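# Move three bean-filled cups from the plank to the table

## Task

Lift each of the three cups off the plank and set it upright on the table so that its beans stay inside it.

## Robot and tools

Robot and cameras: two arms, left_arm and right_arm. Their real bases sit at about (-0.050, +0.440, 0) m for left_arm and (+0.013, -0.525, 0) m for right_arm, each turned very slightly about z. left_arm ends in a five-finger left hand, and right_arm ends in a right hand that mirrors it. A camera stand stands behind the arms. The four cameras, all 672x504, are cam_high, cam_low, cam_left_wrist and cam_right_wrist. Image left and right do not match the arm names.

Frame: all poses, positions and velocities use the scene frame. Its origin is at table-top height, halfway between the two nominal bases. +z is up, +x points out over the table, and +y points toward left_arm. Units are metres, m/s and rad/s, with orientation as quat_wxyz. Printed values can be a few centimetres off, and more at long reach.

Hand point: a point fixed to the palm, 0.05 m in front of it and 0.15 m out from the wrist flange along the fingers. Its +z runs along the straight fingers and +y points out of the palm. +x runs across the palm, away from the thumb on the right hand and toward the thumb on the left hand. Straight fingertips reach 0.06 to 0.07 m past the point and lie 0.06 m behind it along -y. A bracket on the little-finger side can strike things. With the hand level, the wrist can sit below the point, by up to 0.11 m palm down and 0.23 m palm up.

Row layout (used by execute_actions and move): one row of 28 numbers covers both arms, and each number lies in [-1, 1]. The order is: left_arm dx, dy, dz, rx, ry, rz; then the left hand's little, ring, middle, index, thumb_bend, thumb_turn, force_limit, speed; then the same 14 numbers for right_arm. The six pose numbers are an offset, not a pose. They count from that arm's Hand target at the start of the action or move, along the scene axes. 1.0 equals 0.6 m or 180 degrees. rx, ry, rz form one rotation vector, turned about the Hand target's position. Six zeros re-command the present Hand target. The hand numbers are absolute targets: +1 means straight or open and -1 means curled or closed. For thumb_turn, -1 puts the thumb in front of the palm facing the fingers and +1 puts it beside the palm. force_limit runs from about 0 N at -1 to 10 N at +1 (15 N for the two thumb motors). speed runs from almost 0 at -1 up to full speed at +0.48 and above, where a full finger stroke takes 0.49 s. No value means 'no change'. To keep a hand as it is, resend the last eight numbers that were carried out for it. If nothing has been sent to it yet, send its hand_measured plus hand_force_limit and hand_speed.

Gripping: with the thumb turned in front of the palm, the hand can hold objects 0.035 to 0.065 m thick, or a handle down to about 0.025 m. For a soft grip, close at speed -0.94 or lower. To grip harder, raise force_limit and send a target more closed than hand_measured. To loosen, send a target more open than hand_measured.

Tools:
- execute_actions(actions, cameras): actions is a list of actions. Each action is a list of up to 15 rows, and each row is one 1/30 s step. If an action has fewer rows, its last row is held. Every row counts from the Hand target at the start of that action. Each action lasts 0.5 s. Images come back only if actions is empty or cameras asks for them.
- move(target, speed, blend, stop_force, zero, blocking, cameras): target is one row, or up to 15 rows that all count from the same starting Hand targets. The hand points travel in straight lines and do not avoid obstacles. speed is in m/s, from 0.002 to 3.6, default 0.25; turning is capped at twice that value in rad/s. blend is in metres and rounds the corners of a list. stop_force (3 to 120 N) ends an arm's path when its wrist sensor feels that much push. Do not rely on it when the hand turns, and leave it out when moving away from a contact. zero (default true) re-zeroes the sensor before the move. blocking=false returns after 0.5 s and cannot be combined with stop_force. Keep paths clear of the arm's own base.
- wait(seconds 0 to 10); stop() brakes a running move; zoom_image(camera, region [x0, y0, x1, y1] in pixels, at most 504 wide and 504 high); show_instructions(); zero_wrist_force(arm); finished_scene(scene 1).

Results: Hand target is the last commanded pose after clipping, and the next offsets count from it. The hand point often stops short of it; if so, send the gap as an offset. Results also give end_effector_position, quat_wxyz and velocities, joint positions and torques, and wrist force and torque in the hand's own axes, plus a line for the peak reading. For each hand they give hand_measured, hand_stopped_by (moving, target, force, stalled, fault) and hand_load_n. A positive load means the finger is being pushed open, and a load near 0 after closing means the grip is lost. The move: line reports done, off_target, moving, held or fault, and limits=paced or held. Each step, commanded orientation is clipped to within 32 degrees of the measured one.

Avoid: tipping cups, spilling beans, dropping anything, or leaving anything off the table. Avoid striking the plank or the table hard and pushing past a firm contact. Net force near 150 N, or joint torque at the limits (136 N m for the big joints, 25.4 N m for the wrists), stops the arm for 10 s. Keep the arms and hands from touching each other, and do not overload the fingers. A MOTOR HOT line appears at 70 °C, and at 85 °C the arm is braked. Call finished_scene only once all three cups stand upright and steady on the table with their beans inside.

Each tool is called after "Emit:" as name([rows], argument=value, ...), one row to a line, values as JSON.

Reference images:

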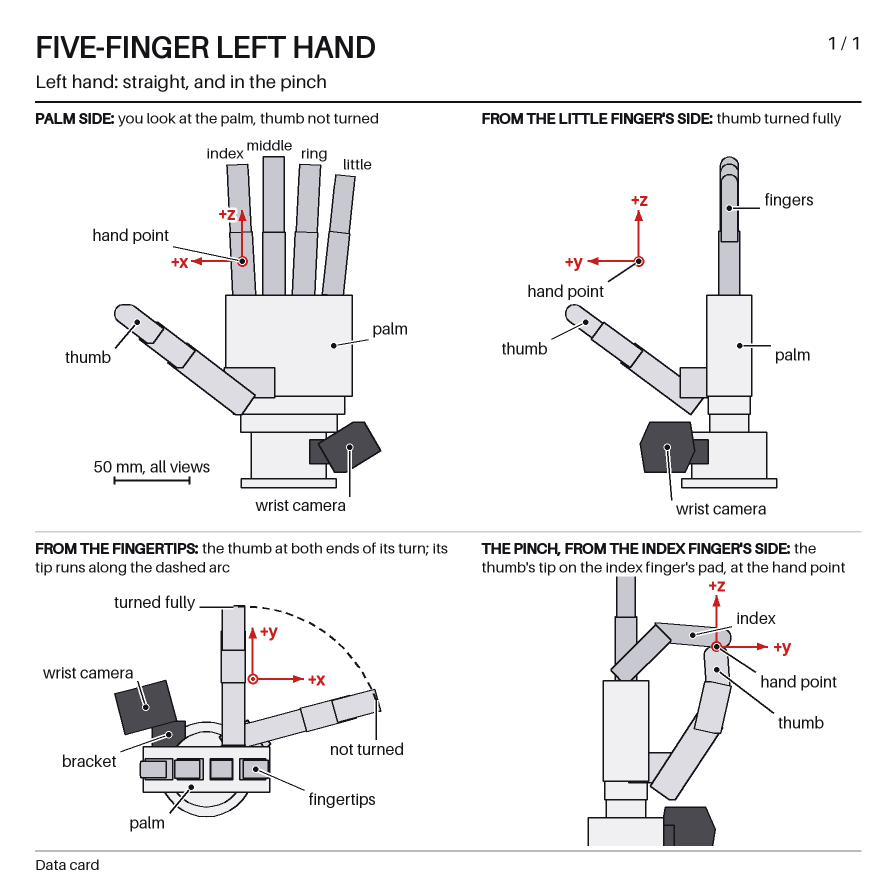

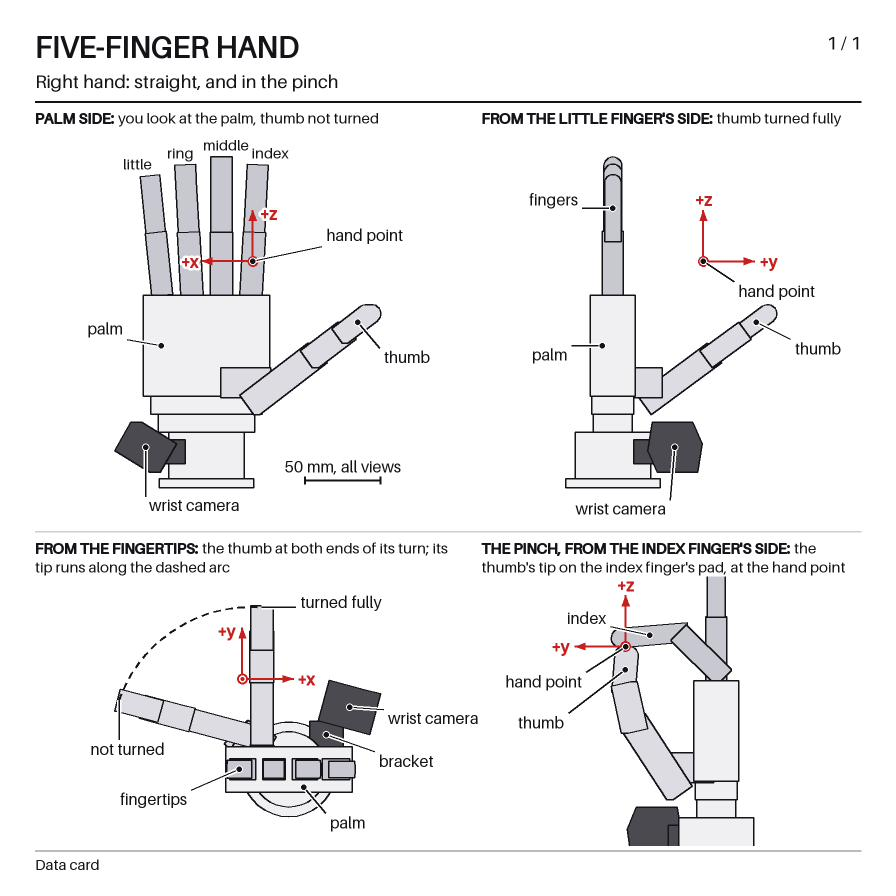

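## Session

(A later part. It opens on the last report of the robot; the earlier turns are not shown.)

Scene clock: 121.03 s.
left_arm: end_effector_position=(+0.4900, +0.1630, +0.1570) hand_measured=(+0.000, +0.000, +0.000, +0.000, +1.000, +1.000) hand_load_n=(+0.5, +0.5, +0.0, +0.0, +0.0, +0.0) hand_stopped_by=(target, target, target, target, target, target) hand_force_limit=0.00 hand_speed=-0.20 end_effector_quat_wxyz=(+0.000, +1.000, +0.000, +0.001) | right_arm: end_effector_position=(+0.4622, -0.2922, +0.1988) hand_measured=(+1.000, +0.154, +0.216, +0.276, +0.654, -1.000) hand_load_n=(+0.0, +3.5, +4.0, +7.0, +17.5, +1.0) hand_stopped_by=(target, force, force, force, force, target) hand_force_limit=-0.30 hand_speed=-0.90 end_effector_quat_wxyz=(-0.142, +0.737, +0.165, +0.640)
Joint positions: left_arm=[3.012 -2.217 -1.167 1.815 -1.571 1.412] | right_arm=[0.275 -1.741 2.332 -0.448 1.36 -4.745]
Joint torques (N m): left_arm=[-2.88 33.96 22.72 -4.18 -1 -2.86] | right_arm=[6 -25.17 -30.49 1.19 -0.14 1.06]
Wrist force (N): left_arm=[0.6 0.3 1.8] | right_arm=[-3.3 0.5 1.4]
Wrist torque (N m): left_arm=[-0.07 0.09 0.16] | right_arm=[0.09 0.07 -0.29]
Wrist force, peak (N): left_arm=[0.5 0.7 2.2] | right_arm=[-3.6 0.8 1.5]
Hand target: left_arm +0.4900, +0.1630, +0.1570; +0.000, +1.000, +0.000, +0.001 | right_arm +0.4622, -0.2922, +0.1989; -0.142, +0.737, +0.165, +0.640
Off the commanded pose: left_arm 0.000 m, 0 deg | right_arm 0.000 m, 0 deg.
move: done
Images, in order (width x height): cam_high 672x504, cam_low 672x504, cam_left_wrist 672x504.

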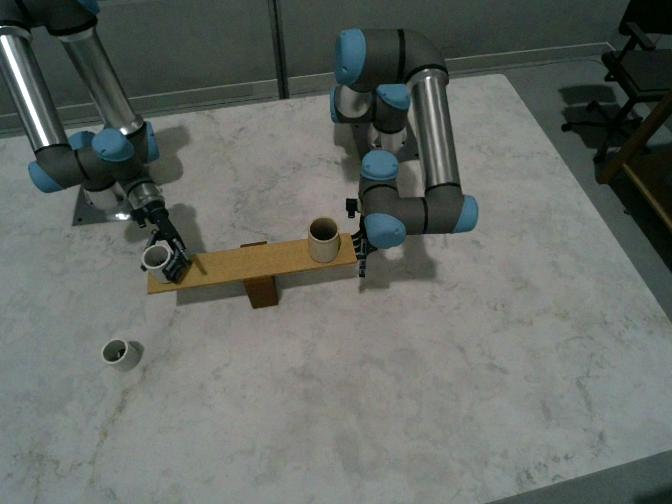

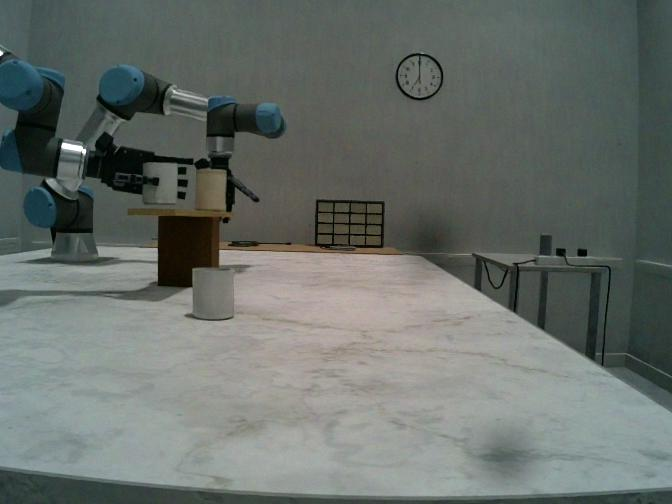

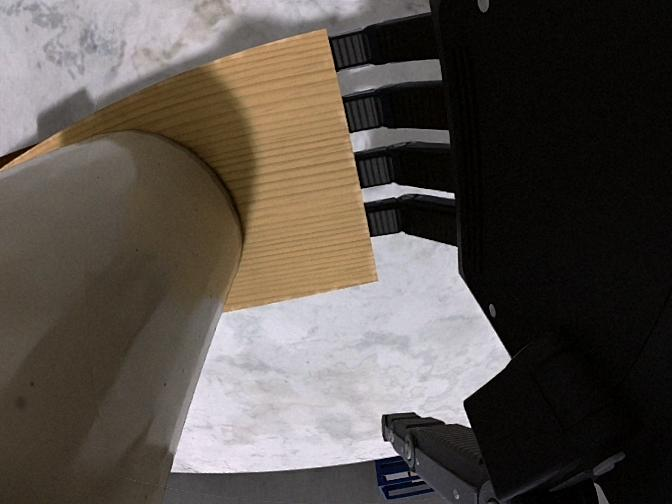

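Emit:
move([
  [0,0,0,0,0,0,0,0,0,0,1,1,0,-0.2,0,0,0.17,0,0,-0.02,1,-0.1,-0.2,-0.2,0.2,-1,-0.3,-0.9],
  [0,0,0,0,0,0,0,0,0,0,1,1,0,-0.2,0.1963,-0.565,0.17,0,0,-0.1389,1,-0.1,-0.2,-0.2,0.2,-1,-0.3,-0.9],
  [0,0,0,0,0,0,0,0,0,0,1,1,0,-0.2,0.1963,-0.565,-0.265,0,0,-0.1389,1,-0.1,-0.2,-0.2,0.2,-1,-0.3,-0.9],
], speed=[0.08, 0.16, 0.12], blend=[0.03, 0.04, 0], cameras=["all"])

Emit:
zoom_image(camera="cam_low", region=[110, 200, 290, 350])

Scene clock: 128.57 s.
left_arm: end_effector_position=(+0.4900, +0.1630, +0.1570) hand_measured=(+0.000, +0.000, +0.000, +0.000, +1.000, +1.000) hand_load_n=(+0.5, +0.5, +0.0, +0.0, +0.0, +0.0) hand_stopped_by=(target, target, target, target, target, target) hand_force_limit=0.00 hand_speed=-0.20 end_effector_quat_wxyz=(+0.000, +1.000, +0.000, +0.001) | right_arm: end_effector_position=(+0.5800, -0.6312, +0.0400) hand_measured=(+1.000, +0.154, +0.216, +0.276, +0.654, -1.000) hand_load_n=(+0.0, +3.0, +4.0, +7.0, +17.5, +1.0) hand_stopped_by=(target, force, force, force, force, target) hand_force_limit=-0.30 hand_speed=-0.90 end_effector_quat_wxyz=(+0.000, +0.755, +0.002, +0.656)
Joint positions: left_arm=[3.012 -2.217 -1.167 1.815 -1.571 1.412] | right_arm=[-0.514 -1.208 2.346 -0.973 1.011 -4.803]
Joint torques (N m): left_arm=[-4.23 33.94 22.09 -4.16 -1.03 -1.98] | right_arm=[7.31 -15.76 1.54 -3.86 2.56 1.44]
Wrist force (N): left_arm=[0.5 0.7 1.8] | right_arm=[-3.4 0.5 1.3]
Wrist torque (N m): left_arm=[-0.02 0.12 0.14] | right_arm=[0.10 0.10 -0.33]
Wrist force, peak (N): left_arm=[0.8 0.5 2.4] | right_arm=[-4.1 0.4 1.6]
Hand target: left_arm +0.4900, +0.1630, +0.1570; +0.000, +1.000, +0.000, +0.001 | right_arm +0.5800, -0.6312, +0.0399; +0.000, +0.755, +0.002, +0.656
Off the commanded pose: left_arm 0.000 m, 0 deg | right_arm 0.000 m, 0 deg.
move: done

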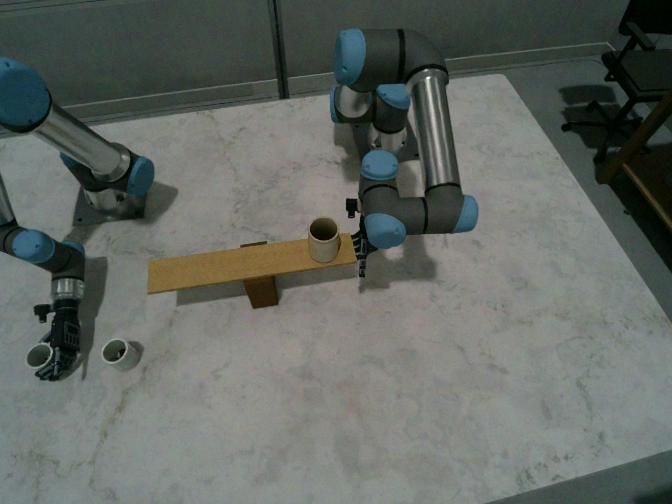

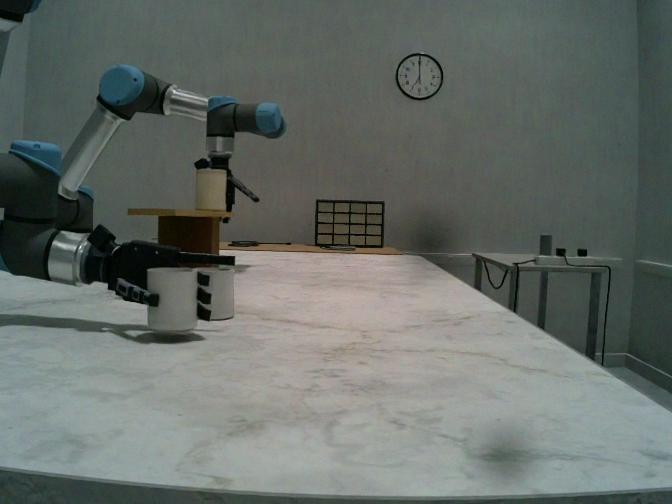

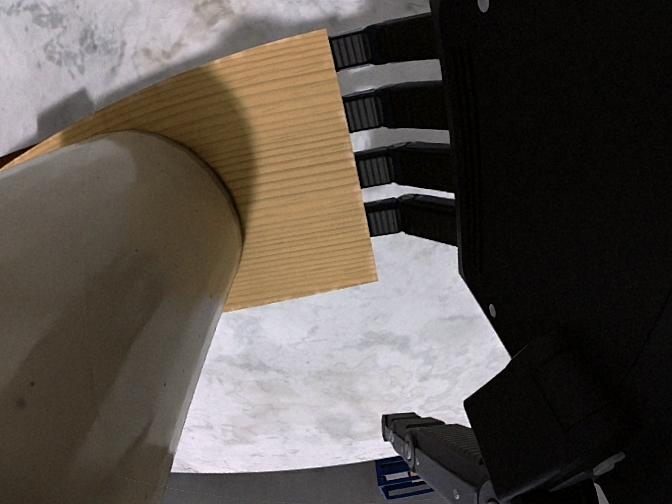

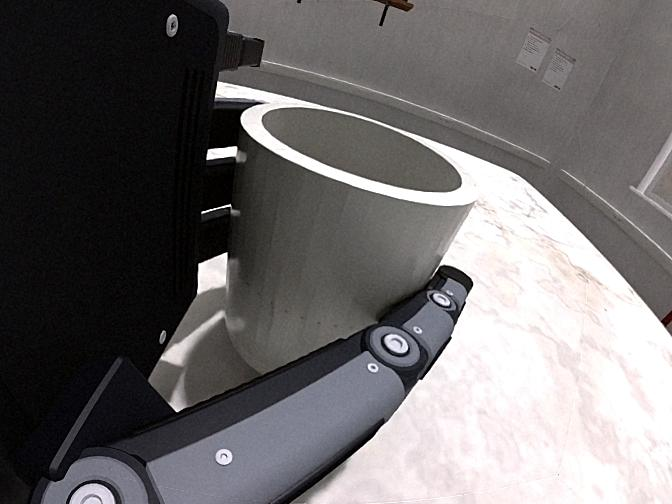

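Scaled by 2.800.

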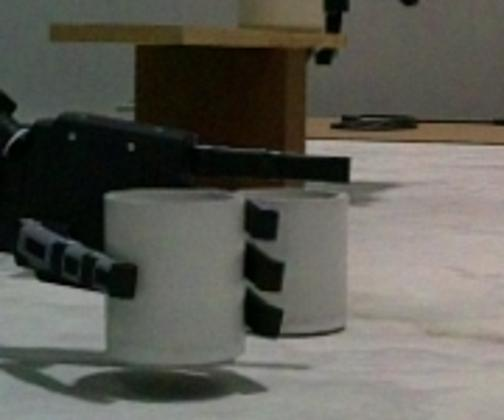

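Emit:
move(target=[0,0,0,0,0,0,0,0,0,0,1,1,0,-0.2,0,0,-0.042,0,0,0,1,-0.1,-0.2,-0.2,0.2,-1,-0.3,-0.9], speed=0.007, stop_force=3, cameras=["cam_low"])

Emit:
zoom_image(camera="cam_low", region=[110, 200, 290, 350])

Scene clock: 133.07 s.
left_arm: end_effector_position=(+0.4900, +0.1630, +0.1570) hand_measured=(+0.000, +0.000, +0.000, +0.000, +1.000, +1.000) hand_load_n=(+0.5, +0.5, +0.0, +0.5, +0.0, +0.0) hand_stopped_by=(target, target, target, target, target, target) hand_force_limit=0.00 hand_speed=-0.20 end_effector_quat_wxyz=(+0.000, +1.000, +0.000, +0.001) | right_arm: end_effector_position=(+0.5800, -0.6312, +0.0247) hand_measured=(+1.000, +0.154, +0.216, +0.276, +0.654, -1.000) hand_load_n=(+0.0, +3.0, +4.0, +7.0, +17.5, +0.0) hand_stopped_by=(target, force, force, force, force, target) hand_force_limit=-0.30 hand_speed=-0.90 end_effector_quat_wxyz=(+0.000, +0.755, +0.002, +0.656)
Joint positions: left_arm=[3.012 -2.217 -1.167 1.815 -1.571 1.412] | right_arm=[-0.514 -1.161 2.351 -1.024 1.011 -4.803]
Joint torques (N m): left_arm=[-4.83 34.13 22.18 -4.2 -1.09 -1.59] | right_arm=[4.9 -39.79 -4.12 1.93 2.17 -0.66]
Wrist force (N): left_arm=[0.7 0.4 1.7] | right_arm=[-1.0 1.2 1.1]
Wrist torque (N m): left_arm=[-0.06 0.08 0.17] | right_arm=[0.14 0.11 -0.26]
Wrist force, peak (N): left_arm=[0.5 0.8 2.5] | right_arm=[4.1 0.6 -1.4]
Hand target: left_arm +0.4900, +0.1630, +0.1570; +0.000, +1.000, +0.000, +0.001 | right_arm +0.5800, -0.6312, +0.0247; +0.000, +0.755, +0.002, +0.656 (not the last commanded pose)
Off the commanded pose: left_arm 0.000 m, 0 deg | right_arm 0.010 m, 0 deg.
move: contact (right_arm)
Images, in order (width x height): cam_low 672x504.

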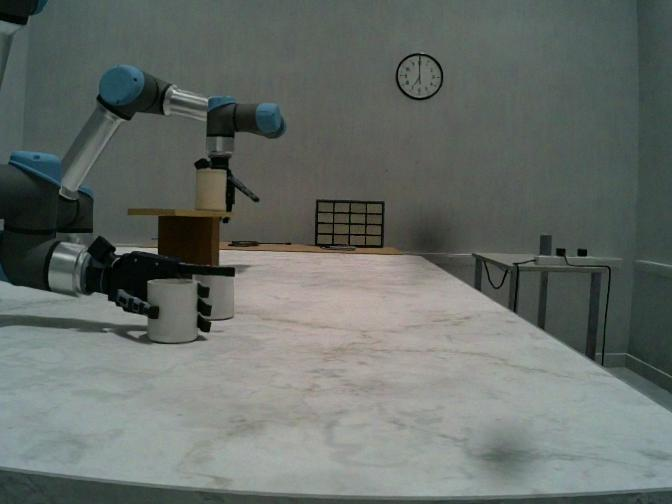

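Scaled by 2.800.

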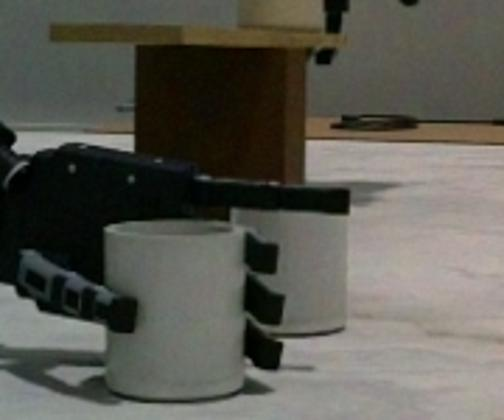

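Emit:
move([
  [0,0,0,0,0,0,0,0,0,0,1,1,0,-0.2,0,0,0,0,0,0,1,0.4,0.4,0.45,0.85,-1,-0.4,-0.85],
  [0,0,0,0,0,0,0,0,0,0,1,1,0,-0.2,0,0,0.0005,0,0,0,1,1,1,1,1,-1,-0.4,-0.5],
], speed=0.02, cameras=["cam_low","cam_high"])

Emit:
zoom_image(camera="cam_low", region=[110, 200, 290, 350])

Emit:
zoom_image(camera="cam_high", region=[0, 280, 150, 400])

Scene clock: 136.27 s.
left_arm: end_effector_position=(+0.4900, +0.1630, +0.1570) hand_measured=(+0.000, +0.000, +0.000, +0.000, +1.000, +1.000) hand_load_n=(+0.5, +0.5, +0.0, +0.0, +0.0, +0.0) hand_stopped_by=(target, target, target, target, target, target) hand_force_limit=0.00 hand_speed=-0.20 end_effector_quat_wxyz=(+0.000, +1.000, +0.000, +0.001) | right_arm: end_effector_position=(+0.5800, -0.6312, +0.0251) hand_measured=(+1.000, +1.000, +1.000, +1.000, +1.000, -1.000) hand_load_n=(+0.0, +0.0, +0.0, +0.0, +0.0, +0.0) hand_stopped_by=(target, target, target, target, target, target) hand_force_limit=-0.40 hand_speed=-0.50 end_effector_quat_wxyz=(+0.000, +0.755, +0.002, +0.656)
Joint positions: left_arm=[3.012 -2.217 -1.167 1.815 -1.571 1.412] | right_arm=[-0.514 -1.162 2.35 -1.023 1.011 -4.803]
Joint torques (N m): left_arm=[-4.3 33.9 22.69 -4.17 -0.92 -1.32] | right_arm=[5.38 -39.39 -19.03 1.67 2.09 0.85]
Wrist force (N): left_arm=[0.7 0.7 2.0] | right_arm=[-1.5 0.4 1.2]
Wrist torque (N m): left_arm=[-0.03 0.09 0.15] | right_arm=[0.07 0.09 -0.34]
Wrist force, peak (N): left_arm=[0.8 0.6 2.3] | right_arm=[-1.2 1.2 1.5]
Hand target: left_arm +0.4900, +0.1630, +0.1570; +0.000, +1.000, +0.000, +0.001 | right_arm +0.5800, -0.6312, +0.0250; +0.000, +0.755, +0.002, +0.656
Off the commanded pose: left_arm 0.000 m, 0 deg | right_arm 0.000 m, 0 deg.
move: done
Images, in order (width x height): cam_high 672x504, cam_low 672x504.

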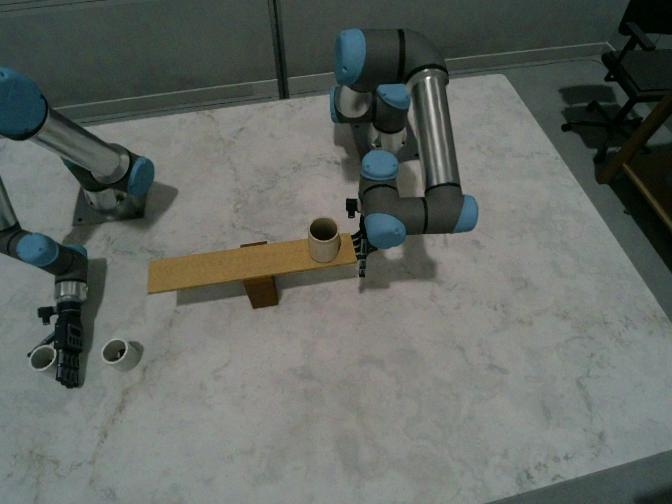

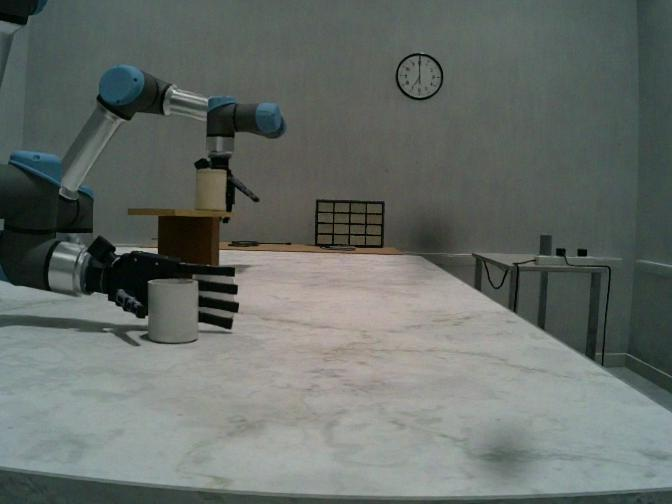

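Scaled by 2.800.

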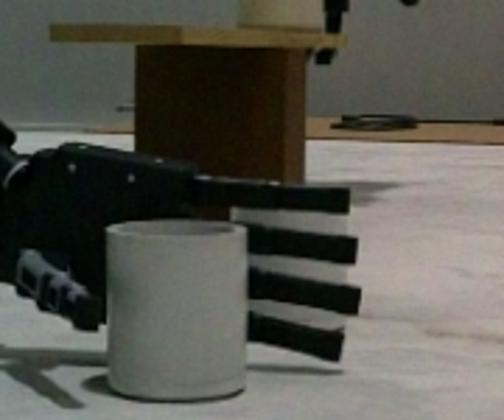

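Scaled by 3.360.

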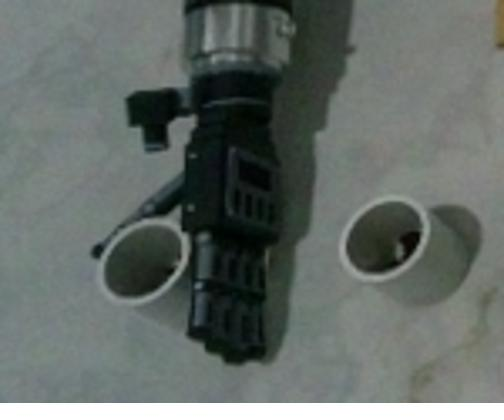

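Emit:
move([
  [0,0,0,0,0,0,0,0,0,0,1,1,0,-0.2,0,0,0.15,0,0,0,1,1,1,1,1,-1,-0.4,-0.5],
  [0,0,0,0,0,0,0,0,0,0,1,1,0,-0.2,0,0,0.5,0,0,0.04,1,1,1,1,1,-1,-0.4,-0.5],
  [0,0,0,0,0,0,0,0,0,0,1,1,0,-0.2,-0.1825,1.0,0.53,0,0,0.36,1,1,1,1,1,-1,-0.4,-0.5],
], speed=[0.08, 0.2, 0.2], blend=[0.01, 0.05, 0], cameras=["all"])

Emit:
zoom_image(camera="cam_high", region=[0, 280, 150, 400])

Scene clock: 146.03 s.
left_arm: end_effector_position=(+0.4900, +0.1630, +0.1570) hand_measured=(+0.000, +0.000, +0.000, +0.000, +1.000, +1.000) hand_load_n=(+0.5, +0.5, +0.0, +0.0, +0.0, +0.0) hand_stopped_by=(target, target, target, target, target, target) hand_force_limit=0.00 hand_speed=-0.20 end_effector_quat_wxyz=(+0.000, +1.000, +0.000, +0.001) | right_arm: end_effector_position=(+0.4705, -0.0314, +0.3430) hand_measured=(+1.000, +1.000, +1.000, +1.000, +1.000, -1.000) hand_load_n=(+0.0, +0.0, +0.0, +0.0, +0.0, +0.5) hand_stopped_by=(target, target, target, target, target, target) hand_force_limit=-0.40 hand_speed=-0.50 end_effector_quat_wxyz=(-0.351, +0.637, +0.406, +0.554)
Joint positions: left_arm=[3.012 -2.217 -1.167 1.815 -1.571 1.412] | right_arm=[0.511 -1.488 1.692 -0.026 0.907 -4.825]
Joint torques (N m): left_arm=[-4.01 35.02 21.94 -4 -0.72 -0.39] | right_arm=[6.89 -13.26 -33.71 1.98 2.39 -1.5]
Wrist force (N): left_arm=[0.5 0.8 1.8] | right_arm=[-1.5 0.4 1.4]
Wrist torque (N m): left_arm=[-0.01 0.11 0.14] | right_arm=[0.08 0.10 -0.25]
Wrist force, peak (N): left_arm=[0.8 0.5 2.4] | right_arm=[-1.7 0.0 1.8]
Hand target: left_arm +0.4900, +0.1630, +0.1570; +0.000, +1.000, +0.000, +0.001 | right_arm +0.4705, -0.0312, +0.3430; -0.351, +0.637, +0.406, +0.554
Off the commanded pose: left_arm 0.000 m, 0 deg | right_arm 0.000 m, 0 deg.
move: done

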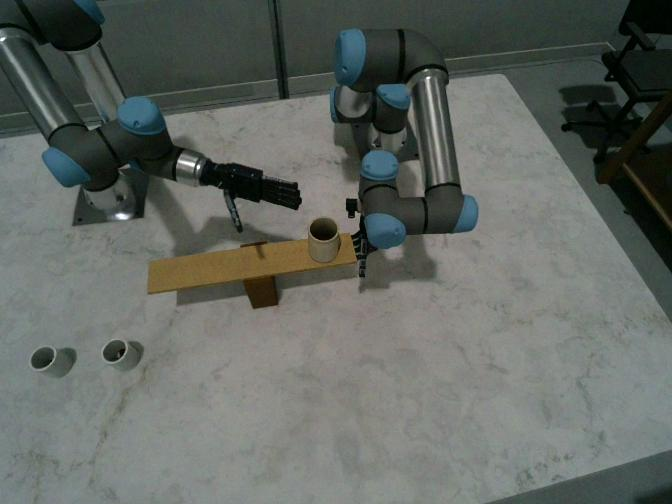

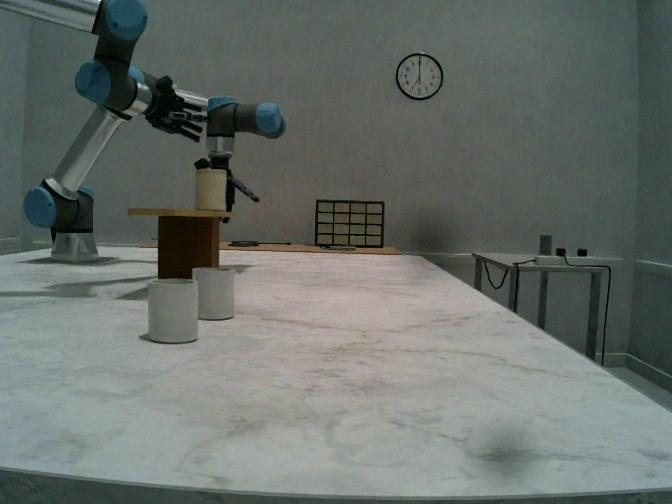

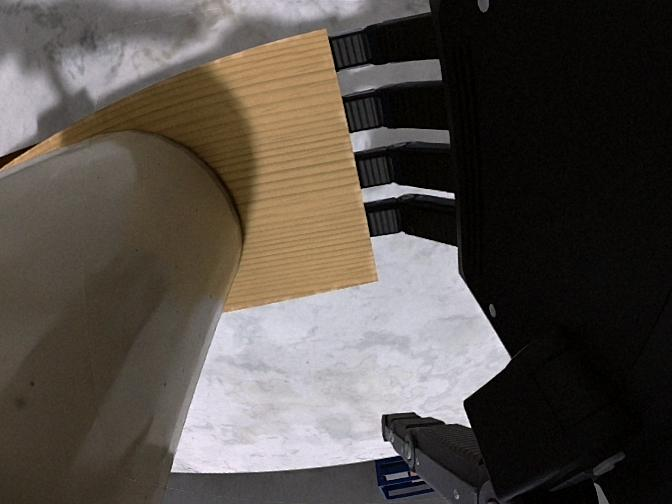

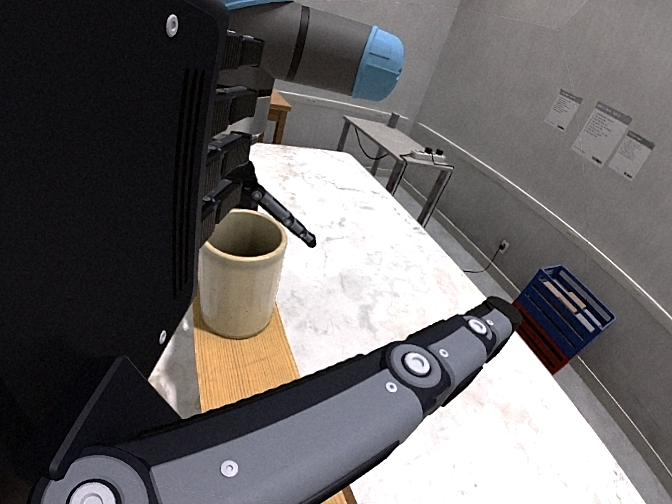

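Scaled by 3.360.

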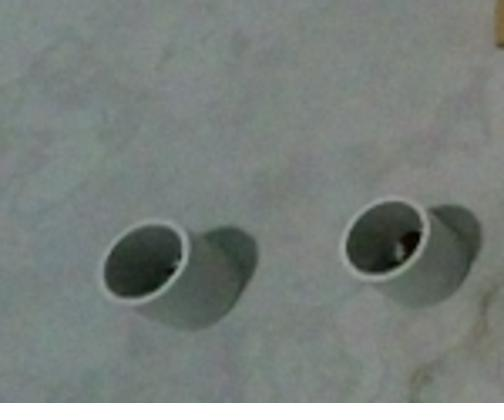

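Emit:
move(target=[-0.0,0.005,0,-0.111,0,0,0,0,0,0,1,1,0,-0.2,0,0,0,0,0,0,1,1,1,1,1,-1,-0.4,-0.5], speed=0.06, cameras=["cam_high","cam_low","cam_left_wrist","cam_right_wrist"])

Emit:
zoom_image(camera="cam_low", region=[110, 90, 270, 240])

Emit:
zoom_image(camera="cam_high", region=[270, 150, 430, 290])

Scene clock: 156.40 s.
left_arm: end_effector_position=(+0.4900, +0.1660, +0.1570) hand_measured=(+0.000, +0.000, +0.000, +0.000, +1.000, +1.000) hand_load_n=(+0.0, +0.0, +2.0, +0.5, +0.0, +0.0) hand_stopped_by=(target, target, target, target, target, target) hand_force_limit=0.00 hand_speed=-0.20 end_effector_quat_wxyz=(+0.173, +0.985, +0.000, +0.000) | right_arm: end_effector_position=(+0.4705, -0.0312, +0.3430) hand_measured=(+1.000, +1.000, +1.000, +1.000, +1.000, -1.000) hand_load_n=(+0.0, +0.0, +0.0, +0.0, +0.0, +0.0) hand_stopped_by=(target, target, target, target, target, target) hand_force_limit=-0.40 hand_speed=-0.50 end_effector_quat_wxyz=(-0.351, +0.637, +0.406, +0.554)
Joint positions: left_arm=[3.173 -2.177 -1.33 1.936 -1.222 1.573] | right_arm=[0.512 -1.488 1.692 -0.026 0.907 -4.825]
Joint torques (N m): left_arm=[6.91 43.96 7.63 -0.99 2.7 3.33] | right_arm=[7.21 -12.84 -31.89 1.91 2.45 -1.51]
Wrist force (N): left_arm=[0.7 -3.1 1.8] | right_arm=[-1.1 0.5 1.3]
Wrist torque (N m): left_arm=[-0.13 0.01 0.07] | right_arm=[0.09 0.04 -0.23]
Wrist force, peak (N): left_arm=[0.6 -3.2 1.9] | right_arm=[-1.8 0.5 1.5]
Hand target: left_arm +0.4900, +0.1660, +0.1570; +0.174, +0.985, +0.000, +0.000 | right_arm +0.4705, -0.0312, +0.3430; -0.351, +0.637, +0.406, +0.554
Off the commanded pose: left_arm 0.000 m, 0 deg | right_arm 0.000 m, 0 deg.
move: done

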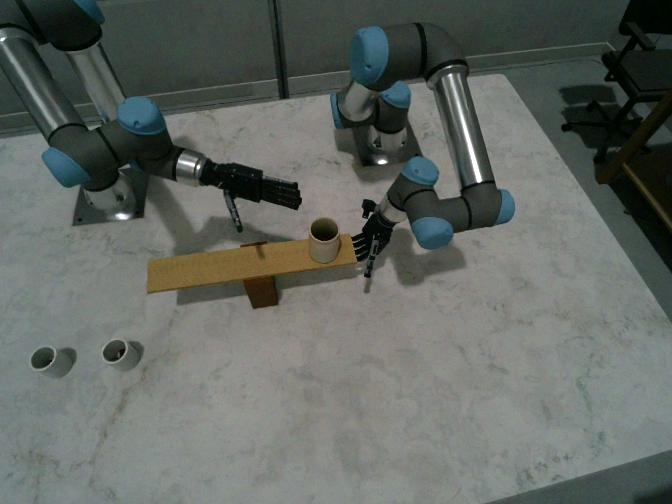

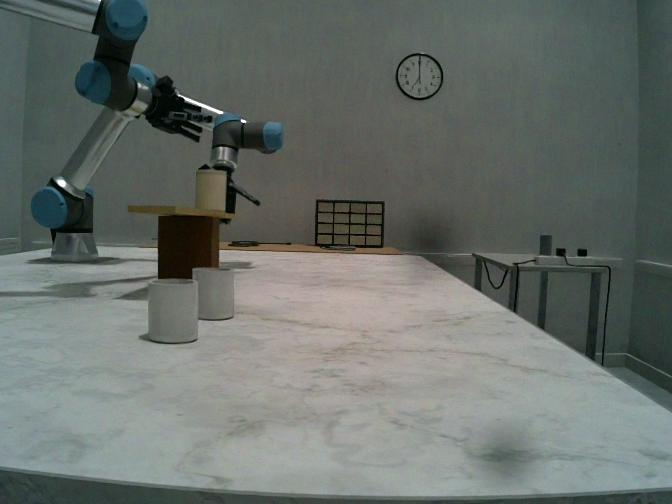

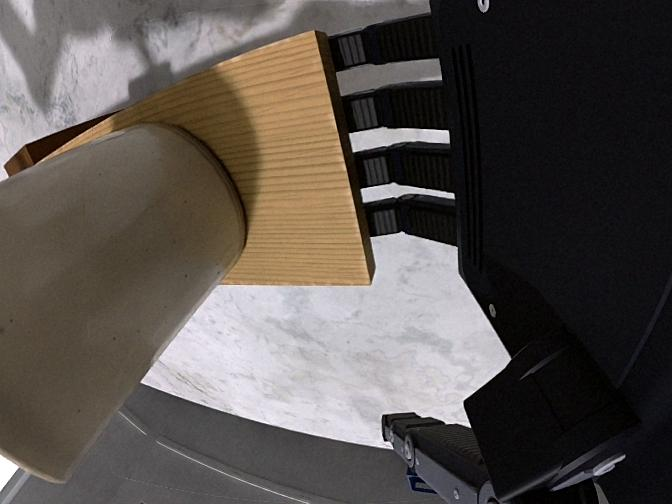

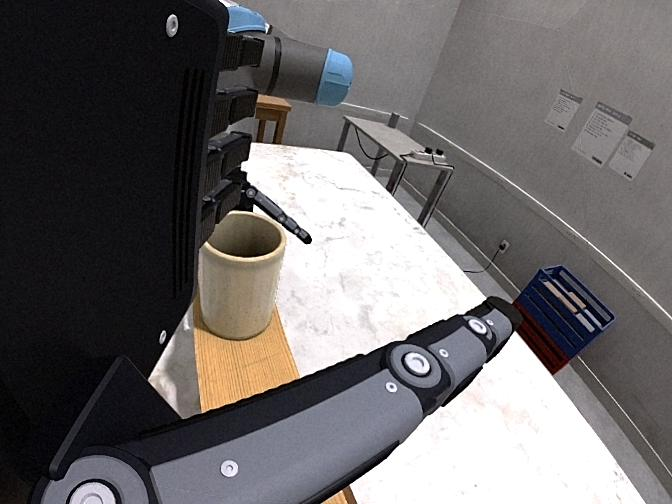

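Scaled by 3.150.

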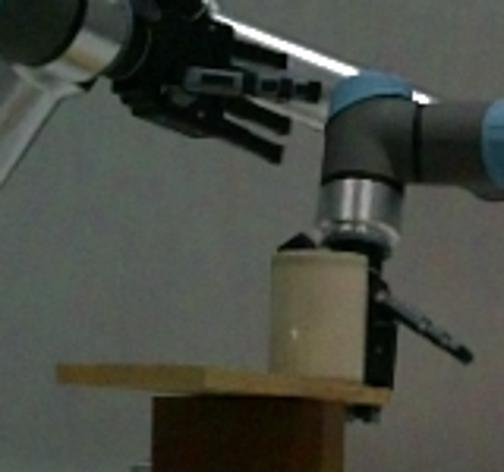

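Scaled by 3.150.

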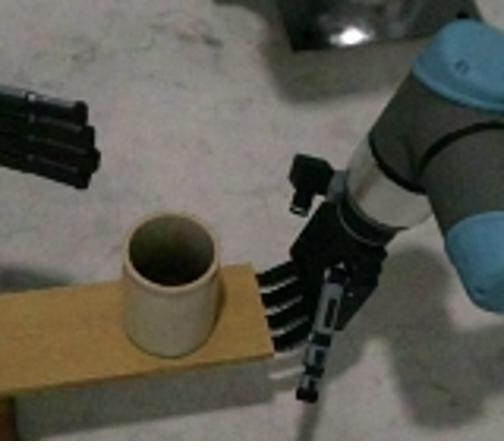

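Emit:
move(target=[0,0,0.0075,0,0,0,0,0,0,0,1,1,0,-0.2,0,0,0,0,0,0,1,1,1,1,1,-1,-0.4,-0.5], speed=0.01, cameras=["cam_high","cam_low","cam_left_wrist"])

Emit:
zoom_image(camera="cam_low", region=[110, 90, 270, 240])

Emit:
zoom_image(camera="cam_high", region=[270, 190, 380, 280])

Scene clock: 157.93 s.
left_arm: end_effector_position=(+0.4900, +0.1660, +0.1613) hand_measured=(+0.000, +0.000, +0.000, +0.000, +1.000, +1.000) hand_load_n=(+0.0, +0.0, +2.0, +0.0, +0.0, +0.0) hand_stopped_by=(target, target, target, target, target, target) hand_force_limit=0.00 hand_speed=-0.20 end_effector_quat_wxyz=(+0.174, +0.985, +0.000, +0.000) | right_arm: end_effector_position=(+0.4705, -0.0312, +0.3430) hand_measured=(+1.000, +1.000, +1.000, +1.000, +1.000, -1.000) hand_load_n=(+0.0, +0.0, +0.0, +0.0, +0.0, +0.0) hand_stopped_by=(target, target, target, target, target, target) hand_force_limit=-0.40 hand_speed=-0.50 end_effector_quat_wxyz=(-0.351, +0.637, +0.406, +0.554)
Joint positions: left_arm=[3.174 -2.173 -1.324 1.927 -1.222 1.573] | right_arm=[0.512 -1.488 1.692 -0.026 0.907 -4.825]
Joint torques (N m): left_arm=[7.95 50.13 30.4 -4.02 3.05 3.02] | right_arm=[6.63 -11.96 -31.91 1.95 2.46 -1.48]
Wrist force (N): left_arm=[0.1 -3.0 1.2] | right_arm=[-1.7 0.9 1.0]
Wrist torque (N m): left_arm=[-0.10 0.09 0.04] | right_arm=[0.17 0.14 -0.24]
Wrist force, peak (N): left_arm=[0.8 -3.3 2.0] | right_arm=[-1.6 0.7 1.6]
Hand target: left_arm +0.4900, +0.1660, +0.1615; +0.174, +0.985, +0.000, +0.000 | right_arm +0.4705, -0.0312, +0.3430; -0.351, +0.637, +0.406, +0.554
Off the commanded pose: left_arm 0.000 m, 0 deg | right_arm 0.000 m, 0 deg.
move: done
Images, in order (width x height): cam_high 672x504, cam_low 672x504, cam_left_wrist 672x504.

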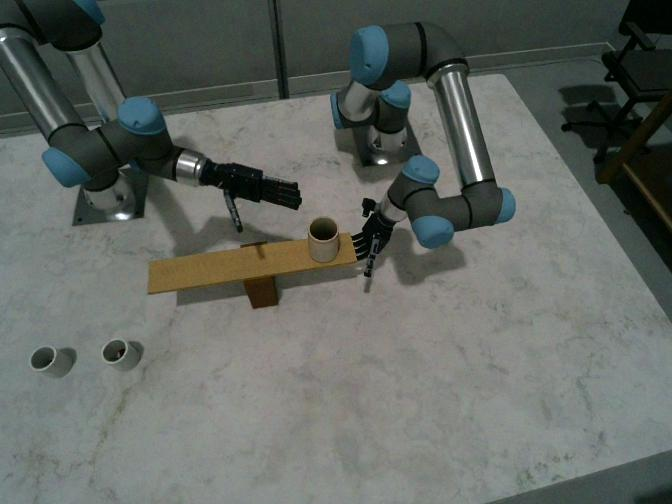

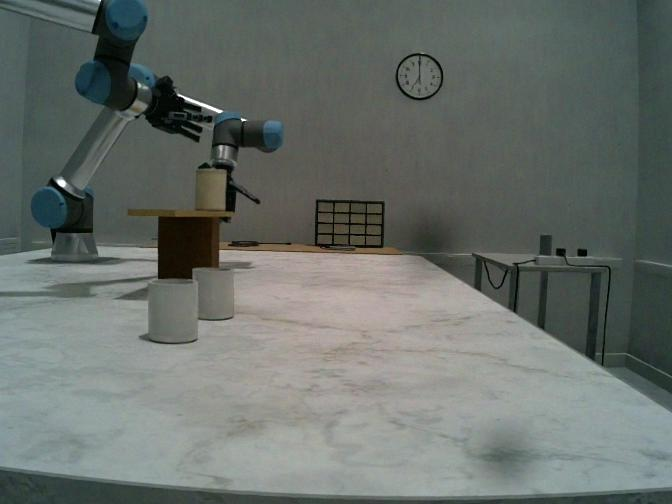

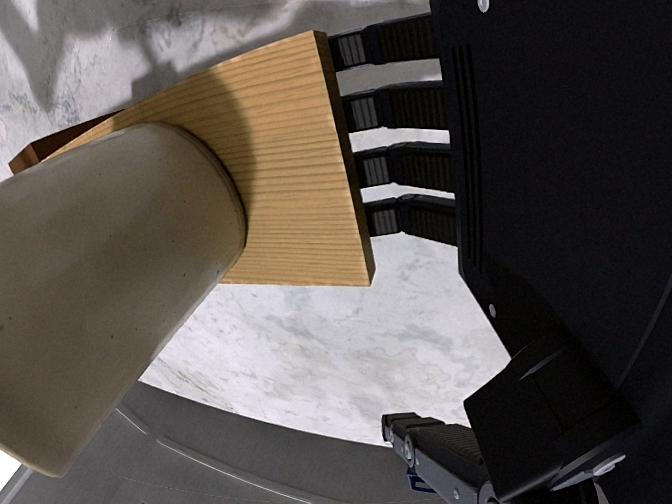

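Scaled by 3.150.

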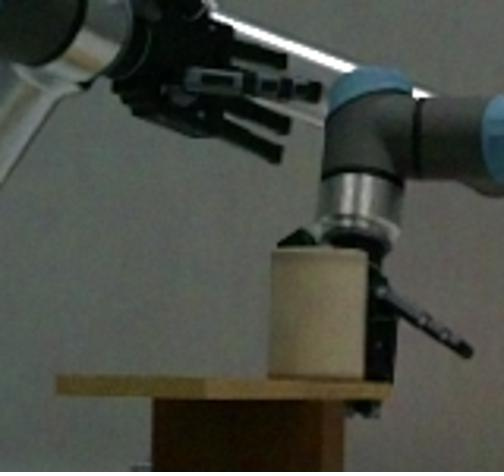

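Scaled by 4.582.

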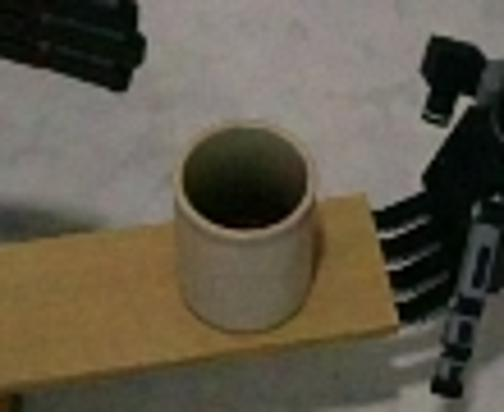

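Emit:
move(target=[0,0,0,0,0,0,0,0,0,0,1,1,0,-0.2,-0.0242,0.1953,-0.055,0,0,-0.11,1,1,1,1,1,-1,-0.4,-0.5], speed=0.12, cameras=["cam_high","cam_low","cam_right_wrist"])

Emit:
zoom_image(camera="cam_low", region=[110, 90, 270, 240])

Emit:
zoom_image(camera="cam_high", region=[240, 160, 400, 280])

Emit:
zoom_image(camera="cam_right_wrist", region=[150, 130, 600, 504])

Scene clock: 161.93 s.
left_arm: end_effector_position=(+0.4900, +0.1660, +0.1615) hand_measured=(+0.000, +0.000, +0.000, +0.000, +1.000, +1.000) hand_load_n=(+0.0, +0.0, +2.0, +0.0, +0.0, +0.0) hand_stopped_by=(target, target, target, target, target, target) hand_force_limit=0.00 hand_speed=-0.20 end_effector_quat_wxyz=(+0.174, +0.985, +0.000, +0.000) | right_arm: end_effector_position=(+0.4560, +0.0859, +0.3101) hand_measured=(+1.000, +1.000, +1.000, +1.000, +1.000, -1.000) hand_load_n=(+0.0, +0.0, +0.0, +0.0, +0.0, +0.0) hand_stopped_by=(target, target, target, target, target, target) hand_force_limit=-0.40 hand_speed=-0.50 end_effector_quat_wxyz=(-0.251, +0.697, +0.290, +0.606)
Joint positions: left_arm=[3.174 -2.173 -1.324 1.927 -1.222 1.573] | right_arm=[0.923 -1.218 1.442 -0.084 1.655 -4.702]
Joint torques (N m): left_arm=[6.45 48.7 27.48 -4.85 1.3 2.9] | right_arm=[7 -24.13 -32.57 1.37 2.37 1.43]
Wrist force (N): left_arm=[0.5 -2.9 1.2] | right_arm=[-1.5 0.8 1.2]
Wrist torque (N m): left_arm=[-0.08 0.02 0.07] | right_arm=[0.14 0.10 -0.32]
Wrist force, peak (N): left_arm=[0.6 -3.3 2.0] | right_arm=[-2.0 0.9 1.1]
Hand target: left_arm +0.4900, +0.1660, +0.1615; +0.174, +0.985, +0.000, +0.000 | right_arm +0.4560, +0.0860, +0.3100; -0.251, +0.697, +0.290, +0.606
Off the commanded pose: left_arm 0.000 m, 0 deg | right_arm 0.000 m, 0 deg.
move: done
Images, in order (width x height): cam_high 672x504, cam_low 672x504, cam_right_wrist 672x504.

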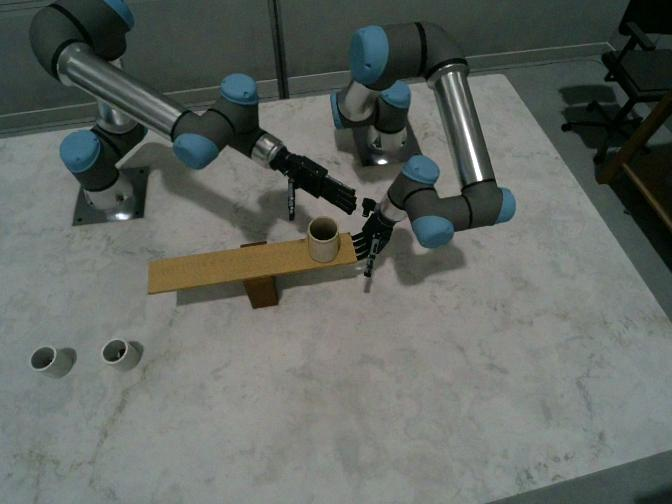

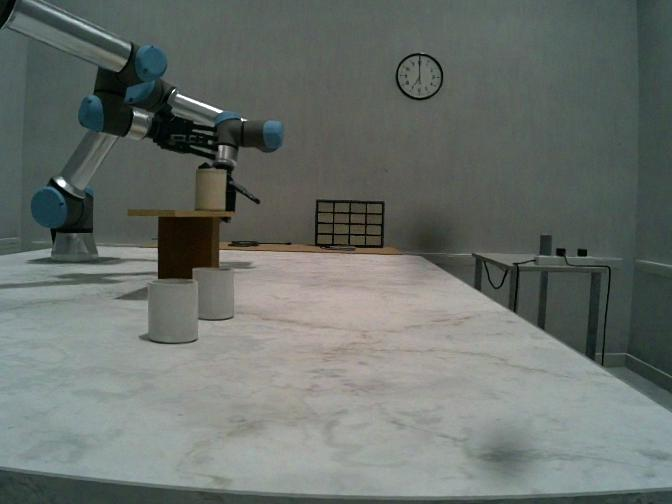

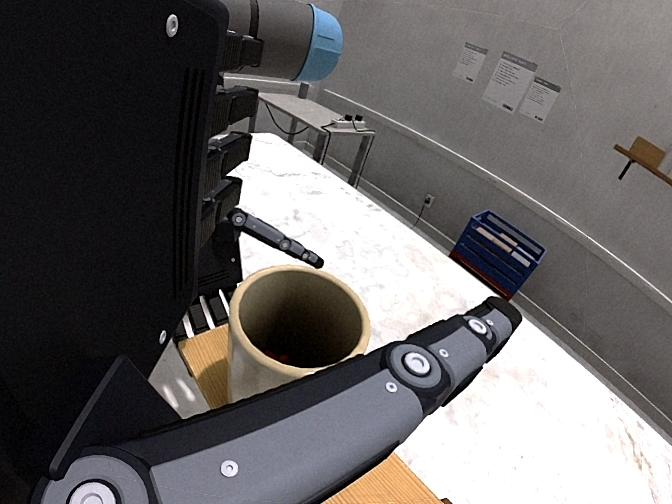

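Scaled by 3.150.

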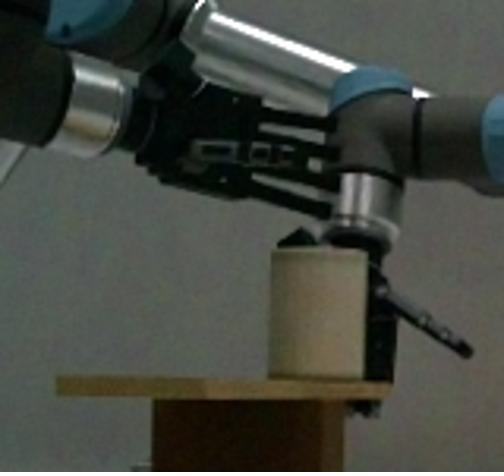

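Scaled by 3.150.

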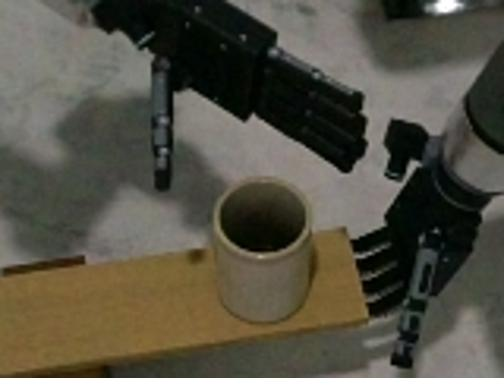

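Scaled by 1.120 from the camera's 672x504 image, which has a finer 960x720 frame.

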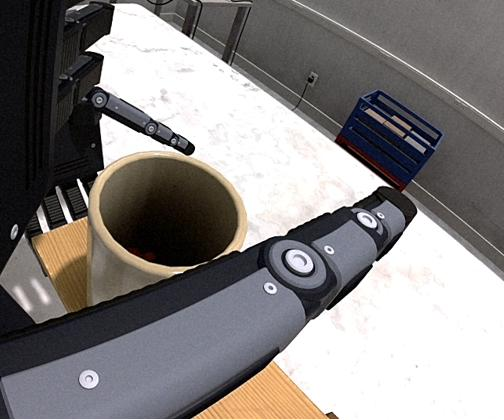

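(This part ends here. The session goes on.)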